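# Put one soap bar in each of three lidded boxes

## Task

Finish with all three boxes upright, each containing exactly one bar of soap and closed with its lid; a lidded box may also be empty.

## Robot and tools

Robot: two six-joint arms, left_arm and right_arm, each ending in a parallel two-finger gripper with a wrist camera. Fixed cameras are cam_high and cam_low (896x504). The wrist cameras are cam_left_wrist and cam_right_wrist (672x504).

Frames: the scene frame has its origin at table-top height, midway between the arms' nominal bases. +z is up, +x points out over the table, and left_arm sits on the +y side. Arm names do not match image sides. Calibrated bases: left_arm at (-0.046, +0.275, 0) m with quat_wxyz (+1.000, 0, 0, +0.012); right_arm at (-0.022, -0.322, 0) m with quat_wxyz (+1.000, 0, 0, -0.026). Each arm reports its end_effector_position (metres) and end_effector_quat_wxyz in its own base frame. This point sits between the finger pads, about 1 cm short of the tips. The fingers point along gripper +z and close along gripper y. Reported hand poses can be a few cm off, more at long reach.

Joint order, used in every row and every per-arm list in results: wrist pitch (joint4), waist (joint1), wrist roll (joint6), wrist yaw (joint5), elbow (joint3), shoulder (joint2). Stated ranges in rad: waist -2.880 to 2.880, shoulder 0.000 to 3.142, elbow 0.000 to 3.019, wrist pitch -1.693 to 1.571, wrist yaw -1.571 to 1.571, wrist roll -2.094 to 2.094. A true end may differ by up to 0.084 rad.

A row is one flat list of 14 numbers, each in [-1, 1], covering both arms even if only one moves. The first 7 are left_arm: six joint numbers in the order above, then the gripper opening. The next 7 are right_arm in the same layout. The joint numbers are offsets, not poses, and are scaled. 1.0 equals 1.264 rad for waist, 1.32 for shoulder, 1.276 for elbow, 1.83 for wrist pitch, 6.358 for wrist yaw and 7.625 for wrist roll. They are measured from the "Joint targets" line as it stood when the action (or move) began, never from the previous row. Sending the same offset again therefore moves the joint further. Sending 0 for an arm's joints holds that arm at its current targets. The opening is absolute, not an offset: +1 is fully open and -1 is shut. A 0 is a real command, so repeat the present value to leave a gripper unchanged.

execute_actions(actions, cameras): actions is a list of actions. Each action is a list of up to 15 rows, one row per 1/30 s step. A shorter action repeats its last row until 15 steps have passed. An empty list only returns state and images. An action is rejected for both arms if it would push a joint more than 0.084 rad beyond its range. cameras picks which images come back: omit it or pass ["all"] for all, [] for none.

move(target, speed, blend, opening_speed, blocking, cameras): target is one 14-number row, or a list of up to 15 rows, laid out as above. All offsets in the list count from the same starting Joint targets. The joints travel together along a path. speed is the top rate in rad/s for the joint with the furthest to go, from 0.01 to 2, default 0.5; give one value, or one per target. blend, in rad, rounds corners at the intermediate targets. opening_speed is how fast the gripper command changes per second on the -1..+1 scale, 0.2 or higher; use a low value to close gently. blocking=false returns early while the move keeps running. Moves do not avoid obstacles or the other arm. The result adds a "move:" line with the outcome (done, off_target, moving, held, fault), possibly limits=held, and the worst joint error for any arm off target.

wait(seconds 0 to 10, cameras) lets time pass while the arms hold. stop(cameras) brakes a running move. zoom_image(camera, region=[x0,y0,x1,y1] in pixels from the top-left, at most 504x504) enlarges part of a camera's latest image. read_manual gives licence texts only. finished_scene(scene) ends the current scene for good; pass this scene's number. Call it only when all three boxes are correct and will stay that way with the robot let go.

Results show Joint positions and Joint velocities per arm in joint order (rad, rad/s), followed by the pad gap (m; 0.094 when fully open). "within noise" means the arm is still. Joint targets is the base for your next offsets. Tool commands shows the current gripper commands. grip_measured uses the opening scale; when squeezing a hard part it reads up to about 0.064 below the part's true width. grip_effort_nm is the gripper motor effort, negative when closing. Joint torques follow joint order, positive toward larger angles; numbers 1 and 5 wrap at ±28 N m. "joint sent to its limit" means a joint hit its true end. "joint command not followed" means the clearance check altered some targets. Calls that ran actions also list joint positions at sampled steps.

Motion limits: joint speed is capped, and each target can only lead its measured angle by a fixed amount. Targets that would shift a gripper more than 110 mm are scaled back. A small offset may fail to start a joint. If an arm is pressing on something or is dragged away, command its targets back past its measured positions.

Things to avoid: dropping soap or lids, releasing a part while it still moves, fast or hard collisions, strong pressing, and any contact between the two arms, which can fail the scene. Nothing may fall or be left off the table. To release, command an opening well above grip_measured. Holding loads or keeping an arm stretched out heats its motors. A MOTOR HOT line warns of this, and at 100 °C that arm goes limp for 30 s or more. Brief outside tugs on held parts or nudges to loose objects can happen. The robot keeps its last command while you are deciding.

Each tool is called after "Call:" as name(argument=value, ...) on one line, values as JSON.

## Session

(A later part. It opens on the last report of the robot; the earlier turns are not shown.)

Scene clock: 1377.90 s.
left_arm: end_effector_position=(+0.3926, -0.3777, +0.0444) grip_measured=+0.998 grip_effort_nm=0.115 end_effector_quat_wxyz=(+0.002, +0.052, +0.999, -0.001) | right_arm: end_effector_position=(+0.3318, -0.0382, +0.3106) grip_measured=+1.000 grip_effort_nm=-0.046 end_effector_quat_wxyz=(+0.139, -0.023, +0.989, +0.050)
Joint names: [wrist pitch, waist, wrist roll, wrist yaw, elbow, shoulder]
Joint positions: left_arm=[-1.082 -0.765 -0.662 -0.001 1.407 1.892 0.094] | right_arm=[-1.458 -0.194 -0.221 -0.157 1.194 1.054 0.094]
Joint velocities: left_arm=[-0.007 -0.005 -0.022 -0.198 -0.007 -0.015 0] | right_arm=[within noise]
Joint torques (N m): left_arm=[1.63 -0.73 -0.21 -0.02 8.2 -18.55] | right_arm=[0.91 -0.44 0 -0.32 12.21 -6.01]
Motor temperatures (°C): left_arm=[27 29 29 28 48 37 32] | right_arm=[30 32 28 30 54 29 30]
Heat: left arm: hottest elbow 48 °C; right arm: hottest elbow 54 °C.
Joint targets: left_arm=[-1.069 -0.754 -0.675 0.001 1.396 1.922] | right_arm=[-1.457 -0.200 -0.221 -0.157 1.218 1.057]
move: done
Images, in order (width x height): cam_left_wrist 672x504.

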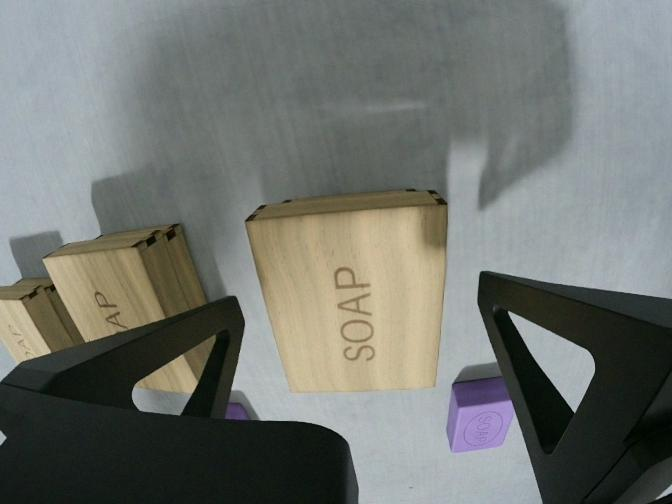

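Call:
move(target=[0,0.003,0,0,0,0,0.3,0,0,0,0,0,0,1], opening_speed=0.4, cameras=["cam_left_wrist"])

Call:
move(target=[[-0.013,0,0,0,0.043,-0.0227,0.3,0,0,0,0,0,0,1],[-0.1005,0,0,0,0.12,-0.07,0.3,0,0,0,0,0,0,1]], speed=0.12, blend=0.01, cameras=["cam_high","cam_left_wrist"])

Call:
zoom_image(camera="cam_high", region=[360, 190, 460, 290])

Scene clock: 1393.77 s.
left_arm: end_effector_position=(+0.3939, -0.3766, +0.0444) grip_measured=+0.353 grip_effort_nm=-0.994 end_effector_quat_wxyz=(+0.002, +0.050, +0.999, -0.001) | right_arm: end_effector_position=(+0.3318, -0.0382, +0.3106) grip_measured=+1.000 grip_effort_nm=-0.046 end_effector_quat_wxyz=(+0.139, -0.023, +0.989, +0.050)
Joint names: [wrist pitch, waist, wrist roll, wrist yaw, elbow, shoulder]
Joint positions: left_arm=[-1.081 -0.762 -0.662 -0.001 1.407 1.892 0.064] | right_arm=[-1.458 -0.194 -0.221 -0.157 1.194 1.054 0.094]
Joint velocities: within noise
Joint torques (N m): left_arm=[1.59 -0.62 -0.21 -0.02 8.2 -18.61] | right_arm=[0.9 -0.44 0 -0.32 12.21 -6.01]
Motor temperatures (°C): left_arm=[27 29 29 28 46 36 32] | right_arm=[30 32 28 30 54 29 30]
Heat: left arm: hottest elbow 46 °C; right arm: hottest elbow 54 °C.
Joint targets: left_arm=[-1.069 -0.751 -0.675 0.001 1.396 1.922] | right_arm=[-1.457 -0.200 -0.221 -0.157 1.218 1.057]
move: done
Images, in order (width x height): cam_left_wrist 672x504.

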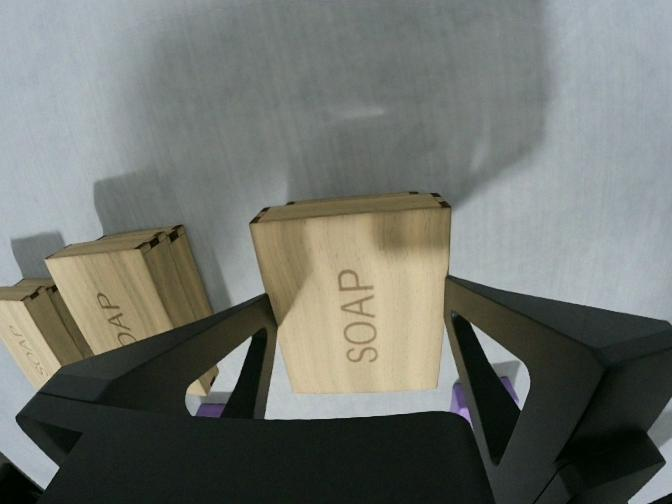

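Scene clock: 1396.03 s.
left_arm: end_effector_position=(+0.3927, -0.3754, +0.0978) grip_measured=+0.350 grip_effort_nm=-1.038 end_effector_quat_wxyz=(-0.009, +0.050, +0.999, +0.008) | right_arm: end_effector_position=(+0.3318, -0.0382, +0.3106) grip_measured=+1.000 grip_effort_nm=-0.051 end_effector_quat_wxyz=(+0.139, -0.023, +0.989, +0.050)
Joint names: [wrist pitch, waist, wrist roll, wrist yaw, elbow, shoulder]
Joint positions: left_arm=[-1.241 -0.762 -0.663 -0.001 1.495 1.849 0.063] | right_arm=[-1.458 -0.194 -0.221 -0.157 1.194 1.054 0.094]
Joint velocities: within noise
Joint torques (N m): left_arm=[0.57 -0.62 -0.21 -0.03 14.74 -22.95] | right_arm=[0.9 -0.44 0 -0.32 12.21 -6.07]
Motor temperatures (°C): left_arm=[27 29 29 28 46 36 32] | right_arm=[30 32 28 30 54 29 30]
Heat: left arm: hottest elbow 46 °C; right arm: hottest elbow 54 °C.
Joint targets: left_arm=[-1.253 -0.751 -0.676 0.001 1.549 1.829] | right_arm=[-1.457 -0.200 -0.221 -0.157 1.218 1.057]
move: off_target (left_arm); left_arm: the elbow is farthest, 0.054 rad from its target
Images, in order (width x height): cam_high 896x504, cam_left_wrist 672x504.

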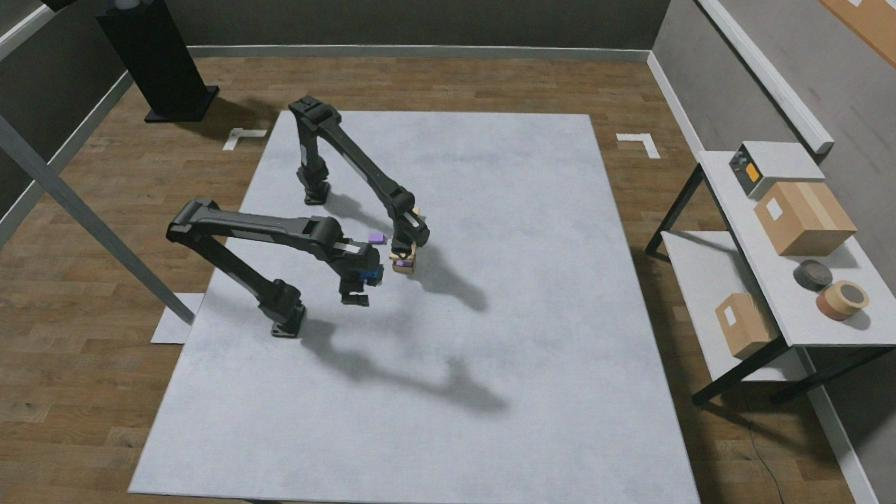

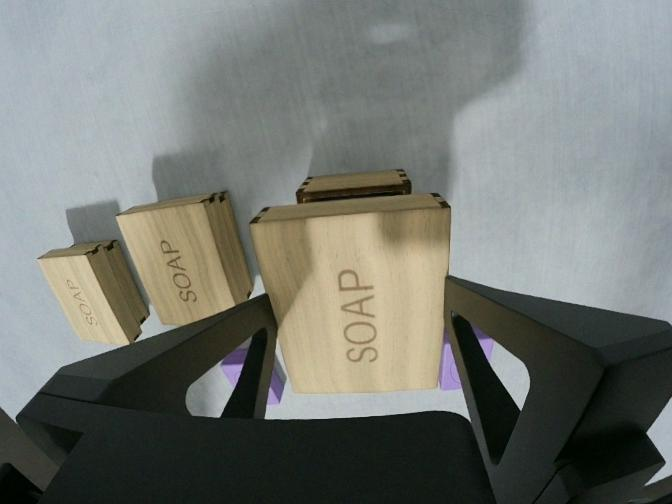

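Scaled by 5.040 from the camera's 896x504 image, which has a finer 1280x720 frame.

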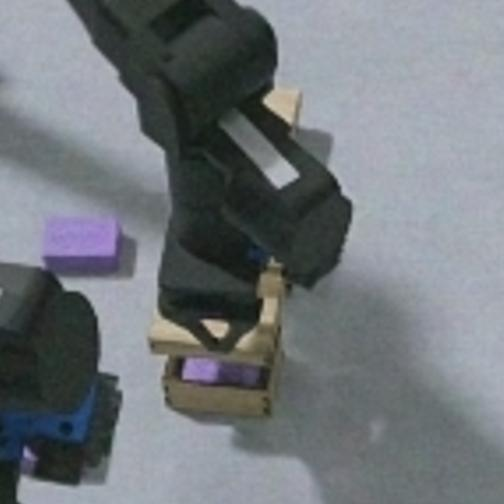

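Call:
move(target=[0.0732,0,0,0,-0.1001,0.0545,0.3,0,0,0,0,0,0,1], speed=0.1, cameras=["cam_low","cam_left_wrist"])

Call:
zoom_image(camera="cam_low", region=[500, 230, 580, 310])

Call:
zoom_image(camera="cam_left_wrist", region=[220, 160, 480, 420])

Scene clock: 1412.80 s.
left_arm: end_effector_position=(+0.3933, -0.3760, +0.0619) grip_measured=+0.350 grip_effort_nm=-1.038 end_effector_quat_wxyz=(-0.001, +0.050, +0.999, +0.002) | right_arm: end_effector_position=(+0.3318, -0.0382, +0.3106) grip_measured=+1.000 grip_effort_nm=-0.056 end_effector_quat_wxyz=(+0.139, -0.023, +0.989, +0.050)
Joint names: [wrist pitch, waist, wrist roll, wrist yaw, elbow, shoulder]
Joint positions: left_arm=[-1.131 -0.762 -0.663 -0.001 1.432 1.875 0.063] | right_arm=[-1.458 -0.194 -0.221 -0.157 1.194 1.054 0.094]
Joint velocities: within noise
Joint torques (N m): left_arm=[1.55 -0.67 -0.21 -0.02 8.49 -19.08] | right_arm=[0.9 -0.44 0 -0.32 12.22 -6.07]
Motor temperatures (°C): left_arm=[27 29 29 28 46 37 33] | right_arm=[30 32 28 30 54 29 30]
Heat: left arm: hottest elbow 46 °C; right arm: hottest elbow 54 °C.
Joint targets: left_arm=[-1.119 -0.751 -0.676 0.001 1.421 1.901] | right_arm=[-1.457 -0.200 -0.221 -0.157 1.218 1.057]
move: done
Images, in order (width x height): cam_low 896x504, cam_left_wrist 672x504.

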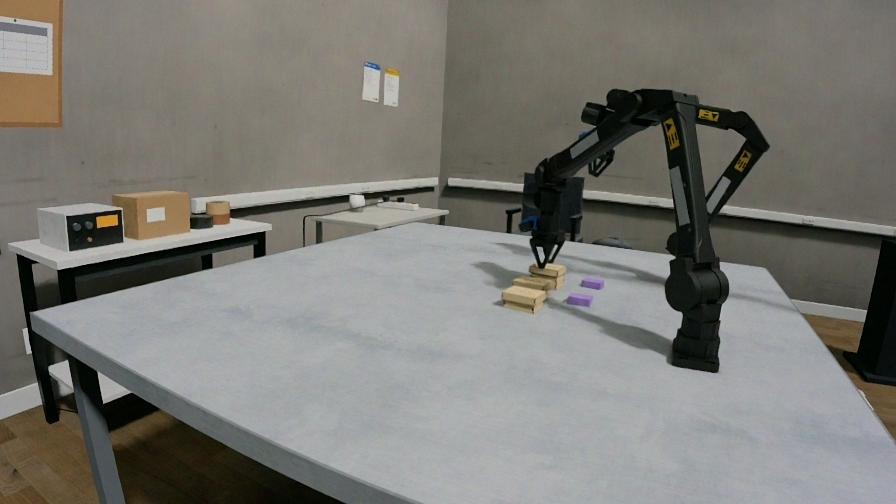

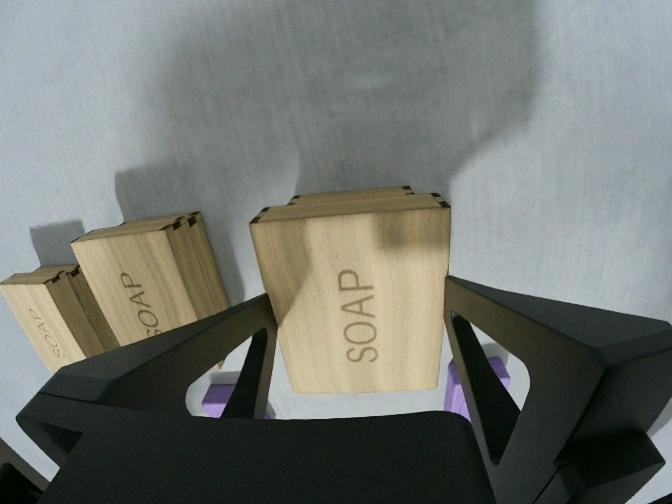

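Scaled by 6.300 from the camera's 896x504 image, which has a finer 1280x720 frame.

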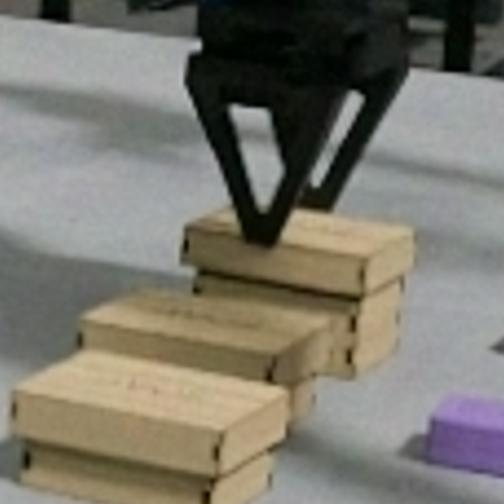

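Scaled by 1.938 from the camera's 672x504 image, which has a finer 960x720 frame.

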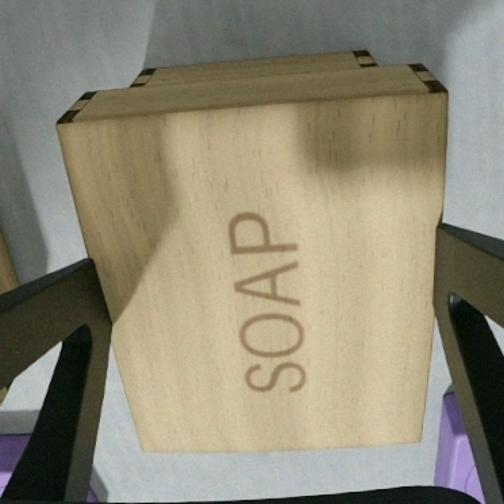

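Call:
move(target=[[0.004,0.0005,0,0,-0.0065,0,0.3,0,0,0,0,0,0,1],[0.0158,0.0005,0,0,-0.0165,0.004,0.3,0,0,0,0,0,0,1]], speed=0.05, cameras=["cam_low","cam_left_wrist"])

Call:
zoom_image(camera="cam_low", region=[500, 230, 580, 310])

Call:
zoom_image(camera="cam_left_wrist", region=[220, 160, 480, 420])

Scene clock: 1427.97 s.
left_arm: end_effector_position=(+0.3927, -0.3752, +0.0550) grip_measured=+0.350 grip_effort_nm=-1.043 end_effector_quat_wxyz=(+0.002, +0.050, +0.999, -0.001) | right_arm: end_effector_position=(+0.3318, -0.0382, +0.3106) grip_measured=+1.000 grip_effort_nm=-0.051 end_effector_quat_wxyz=(+0.139, -0.023, +0.989, +0.050)
Joint names: [wrist pitch, waist, wrist roll, wrist yaw, elbow, shoulder]
Joint positions: left_arm=[-1.103 -0.762 -0.663 -0.001 1.412 1.875 0.063] | right_arm=[-1.458 -0.194 -0.221 -0.157 1.194 1.054 0.094]
Joint velocities: within noise
Joint torques (N m): left_arm=[1.61 -0.62 -0.21 -0.03 8.28 -18.26] | right_arm=[0.88 -0.44 0.01 -0.32 12.21 -6.07]
Motor temperatures (°C): left_arm=[27 29 29 28 46 38 33] | right_arm=[30 32 28 30 54 29 30]
Heat: left arm: hottest elbow 46 °C; right arm: hottest elbow 54 °C.
Joint targets: left_arm=[-1.090 -0.750 -0.676 0.001 1.400 1.907] | right_arm=[-1.457 -0.200 -0.221 -0.157 1.218 1.057]
move: done
Images, in order (width x height): cam_low 896x504, cam_left_wrist 672x504.

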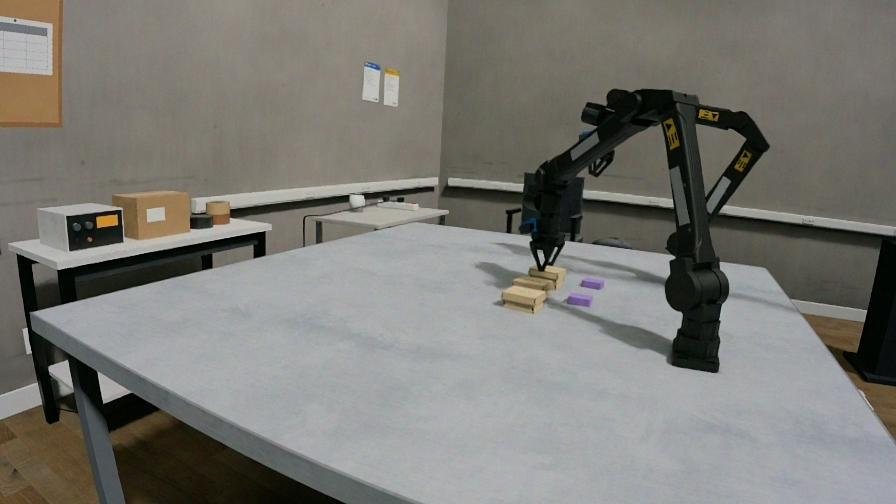

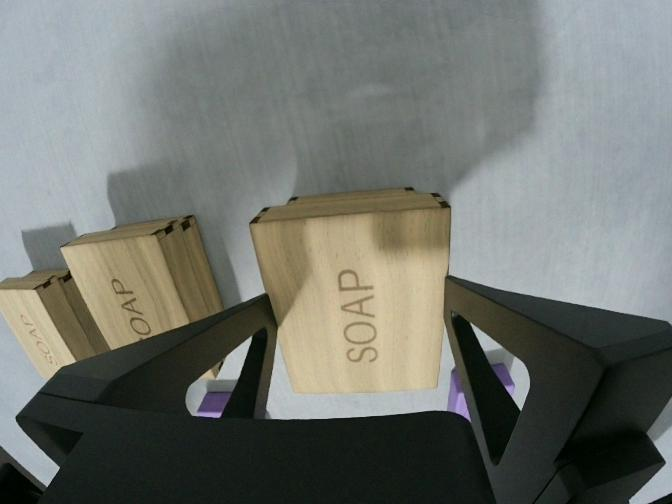

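Scaled by 6.300 from the camera's 896x504 image, which has a finer 1280x720 frame.

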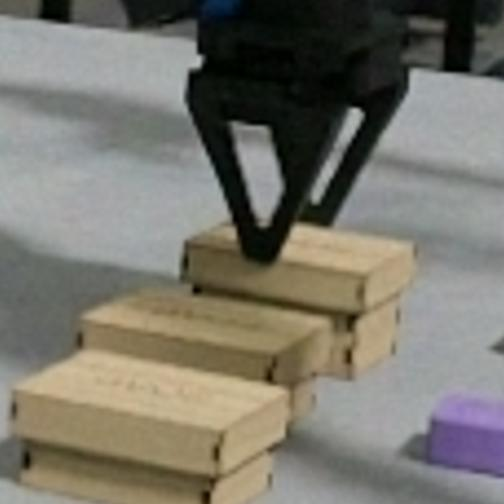

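Scaled by 1.938 from the camera's 672x504 image, which has a finer 960x720 frame.

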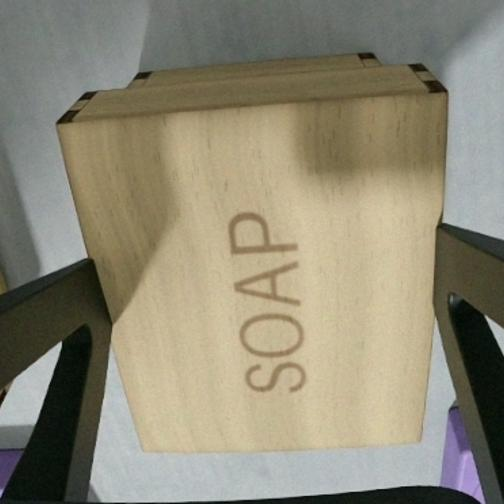

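Call:
move(target=[0.012,0,0,0,-0.008,0.0125,0.3,0,0,0,0,0,0,1], speed=0.05, cameras=["cam_low"])

Call:
zoom_image(camera="cam_low", region=[500, 230, 580, 310])

Scene clock: 1443.03 s.
left_arm: end_effector_position=(+0.3927, -0.3752, +0.0442) grip_measured=+0.350 grip_effort_nm=-1.043 end_effector_quat_wxyz=(+0.001, +0.050, +0.999, +0.000) | right_arm: end_effector_position=(+0.3318, -0.0382, +0.3106) grip_measured=+1.000 grip_effort_nm=-0.056 end_effector_quat_wxyz=(+0.139, -0.023, +0.989, +0.050)
Joint names: [wrist pitch, waist, wrist roll, wrist yaw, elbow, shoulder]
Joint positions: left_arm=[-1.082 -0.762 -0.663 -0.001 1.403 1.89 0.063] | right_arm=[-1.458 -0.194 -0.221 -0.157 1.194 1.054 0.094]
Joint velocities: within noise
Joint torques (N m): left_arm=[1.65 -0.62 -0.21 -0.03 8.03 -18.37] | right_arm=[0.9 -0.44 0 -0.32 12.21 -6.07]
Motor temperatures (°C): left_arm=[27 29 29 28 45 39 33] | right_arm=[30 32 28 30 54 29 30]
Heat: left arm: hottest elbow 45 °C; right arm: hottest elbow 54 °C.
Joint targets: left_arm=[-1.068 -0.750 -0.675 0.001 1.390 1.923] | right_arm=[-1.457 -0.200 -0.221 -0.157 1.218 1.057]
move: done
Images, in order (width x height): cam_low 896x504.

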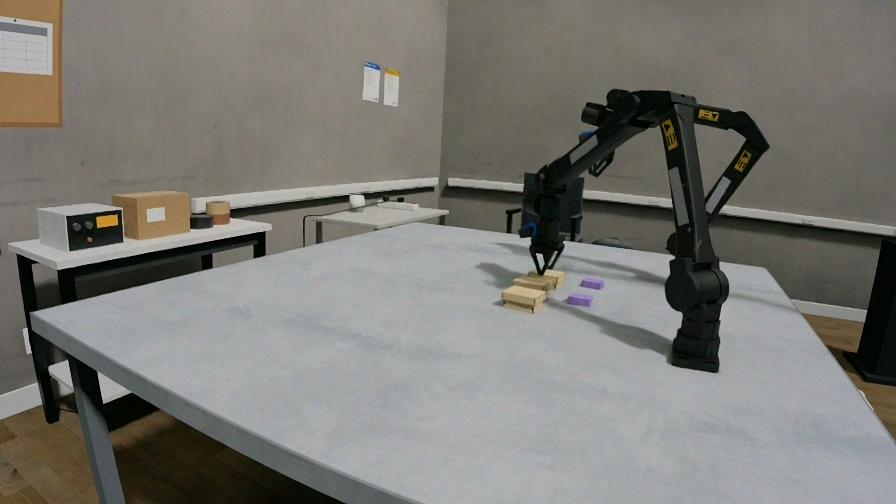

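Scaled by 6.300 from the camera's 896x504 image, which has a finer 1280x720 frame.

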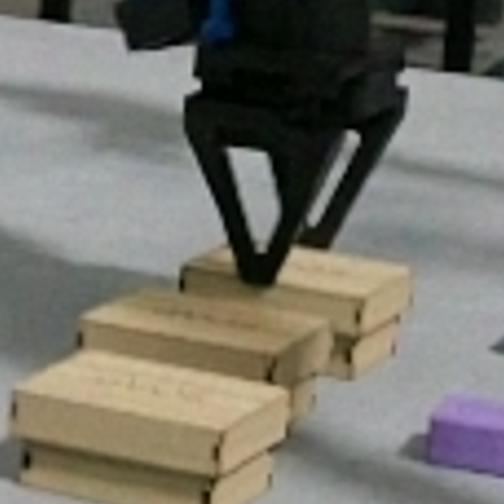

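Call:
move(target=[0,0,0,0,0,0,1,0,0,0,0,0,0,1], opening_speed=0.7, cameras=[])

Call:
move(target=[[-0.013,0,0,0,0.043,-0.0227,1,0,0,0,0,0,0,1],[-0.1005,0,0,0,0.12,-0.07,1,0,0,0,0,0,0,1]], speed=0.12, blend=0.01, cameras=["cam_low","cam_left_wrist"])

Call:
zoom_image(camera="cam_low", region=[500, 230, 580, 310])

Scene clock: 1462.47 s.
left_arm: end_effector_position=(+0.3931, -0.3754, +0.0440) grip_measured=+0.997 grip_effort_nm=0.115 end_effector_quat_wxyz=(+0.001, +0.049, +0.999, -0.001) | right_arm: end_effector_position=(+0.3318, -0.0382, +0.3106) grip_measured=+1.000 grip_effort_nm=-0.051 end_effector_quat_wxyz=(+0.139, -0.023, +0.989, +0.050)
Joint names: [wrist pitch, waist, wrist roll, wrist yaw, elbow, shoulder]
Joint positions: left_arm=[-1.08 -0.762 -0.663 -0.001 1.403 1.89 0.094] | right_arm=[-1.458 -0.194 -0.221 -0.157 1.194 1.054 0.094]
Joint velocities: within noise
Joint torques (N m): left_arm=[1.59 -0.67 -0.2 -0.03 8.02 -18.32] | right_arm=[0.9 -0.5 0.01 -0.32 12.21 -6.07]
Motor temperatures (°C): left_arm=[27 29 29 28 45 39 33] | right_arm=[30 32 28 30 54 29 30]
Heat: left arm: hottest elbow 45 °C; right arm: hottest elbow 54 °C.
Joint targets: left_arm=[-1.068 -0.750 -0.675 0.001 1.390 1.923] | right_arm=[-1.457 -0.200 -0.221 -0.157 1.218 1.057]
move: done
No camera images: "cameras" was empty.

Scene clock: 1464.73 s.
left_arm: end_effector_position=(+0.3918, -0.3742, +0.0962) grip_measured=+0.998 grip_effort_nm=0.120 end_effector_quat_wxyz=(-0.010, +0.049, +0.999, +0.009) | right_arm: end_effector_position=(+0.3318, -0.0382, +0.3106) grip_measured=+1.000 grip_effort_nm=-0.056 end_effector_quat_wxyz=(+0.139, -0.023, +0.989, +0.050)
Joint names: [wrist pitch, waist, wrist roll, wrist yaw, elbow, shoulder]
Joint positions: left_arm=[-1.24 -0.762 -0.663 -0.001 1.49 1.849 0.094] | right_arm=[-1.458 -0.194 -0.221 -0.157 1.194 1.054 0.094]
Joint velocities: within noise
Joint torques (N m): left_arm=[0.62 -0.67 -0.2 -0.03 14.5 -22.83] | right_arm=[0.9 -0.5 0 -0.32 12.21 -6.07]
Motor temperatures (°C): left_arm=[27 29 29 28 45 39 33] | right_arm=[30 32 28 30 54 29 30]
Heat: left arm: hottest elbow 45 °C; right arm: hottest elbow 54 °C.
Joint targets: left_arm=[-1.252 -0.750 -0.675 0.001 1.543 1.831] | right_arm=[-1.457 -0.200 -0.221 -0.157 1.218 1.057]
move: off_target (left_arm); left_arm: the elbow is farthest, 0.053 rad from its target
Images, in order (width x height): cam_low 896x504, cam_left_wrist 672x504.

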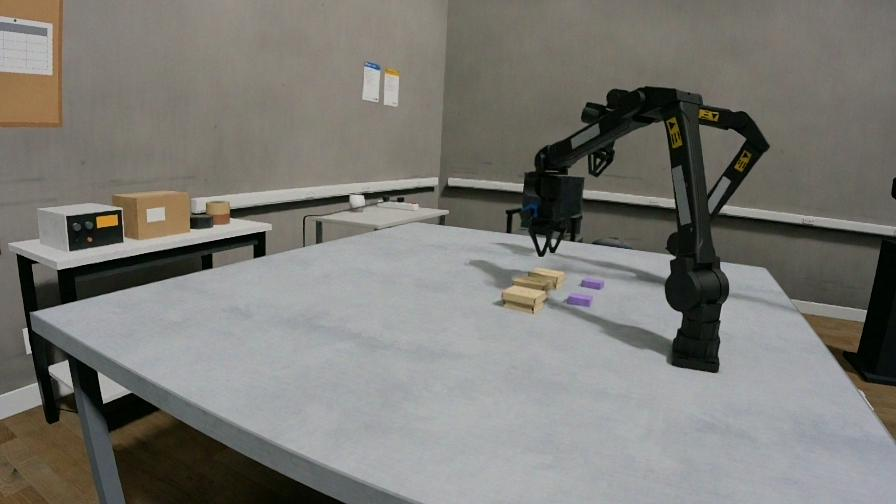

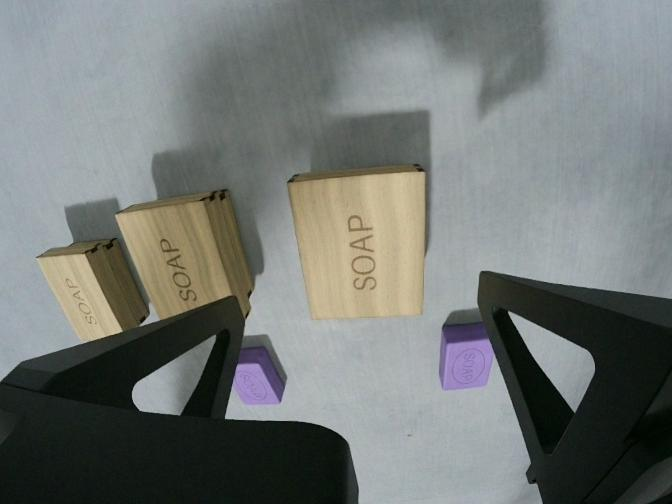

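Scaled by 6.300 from the camera's 896x504 image, which has a finer 1280x720 frame.

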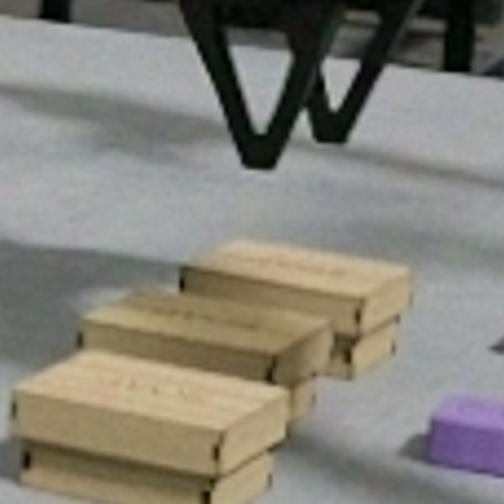

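Call:
finished_scene(scene=1)

The scene is finished: the task was done.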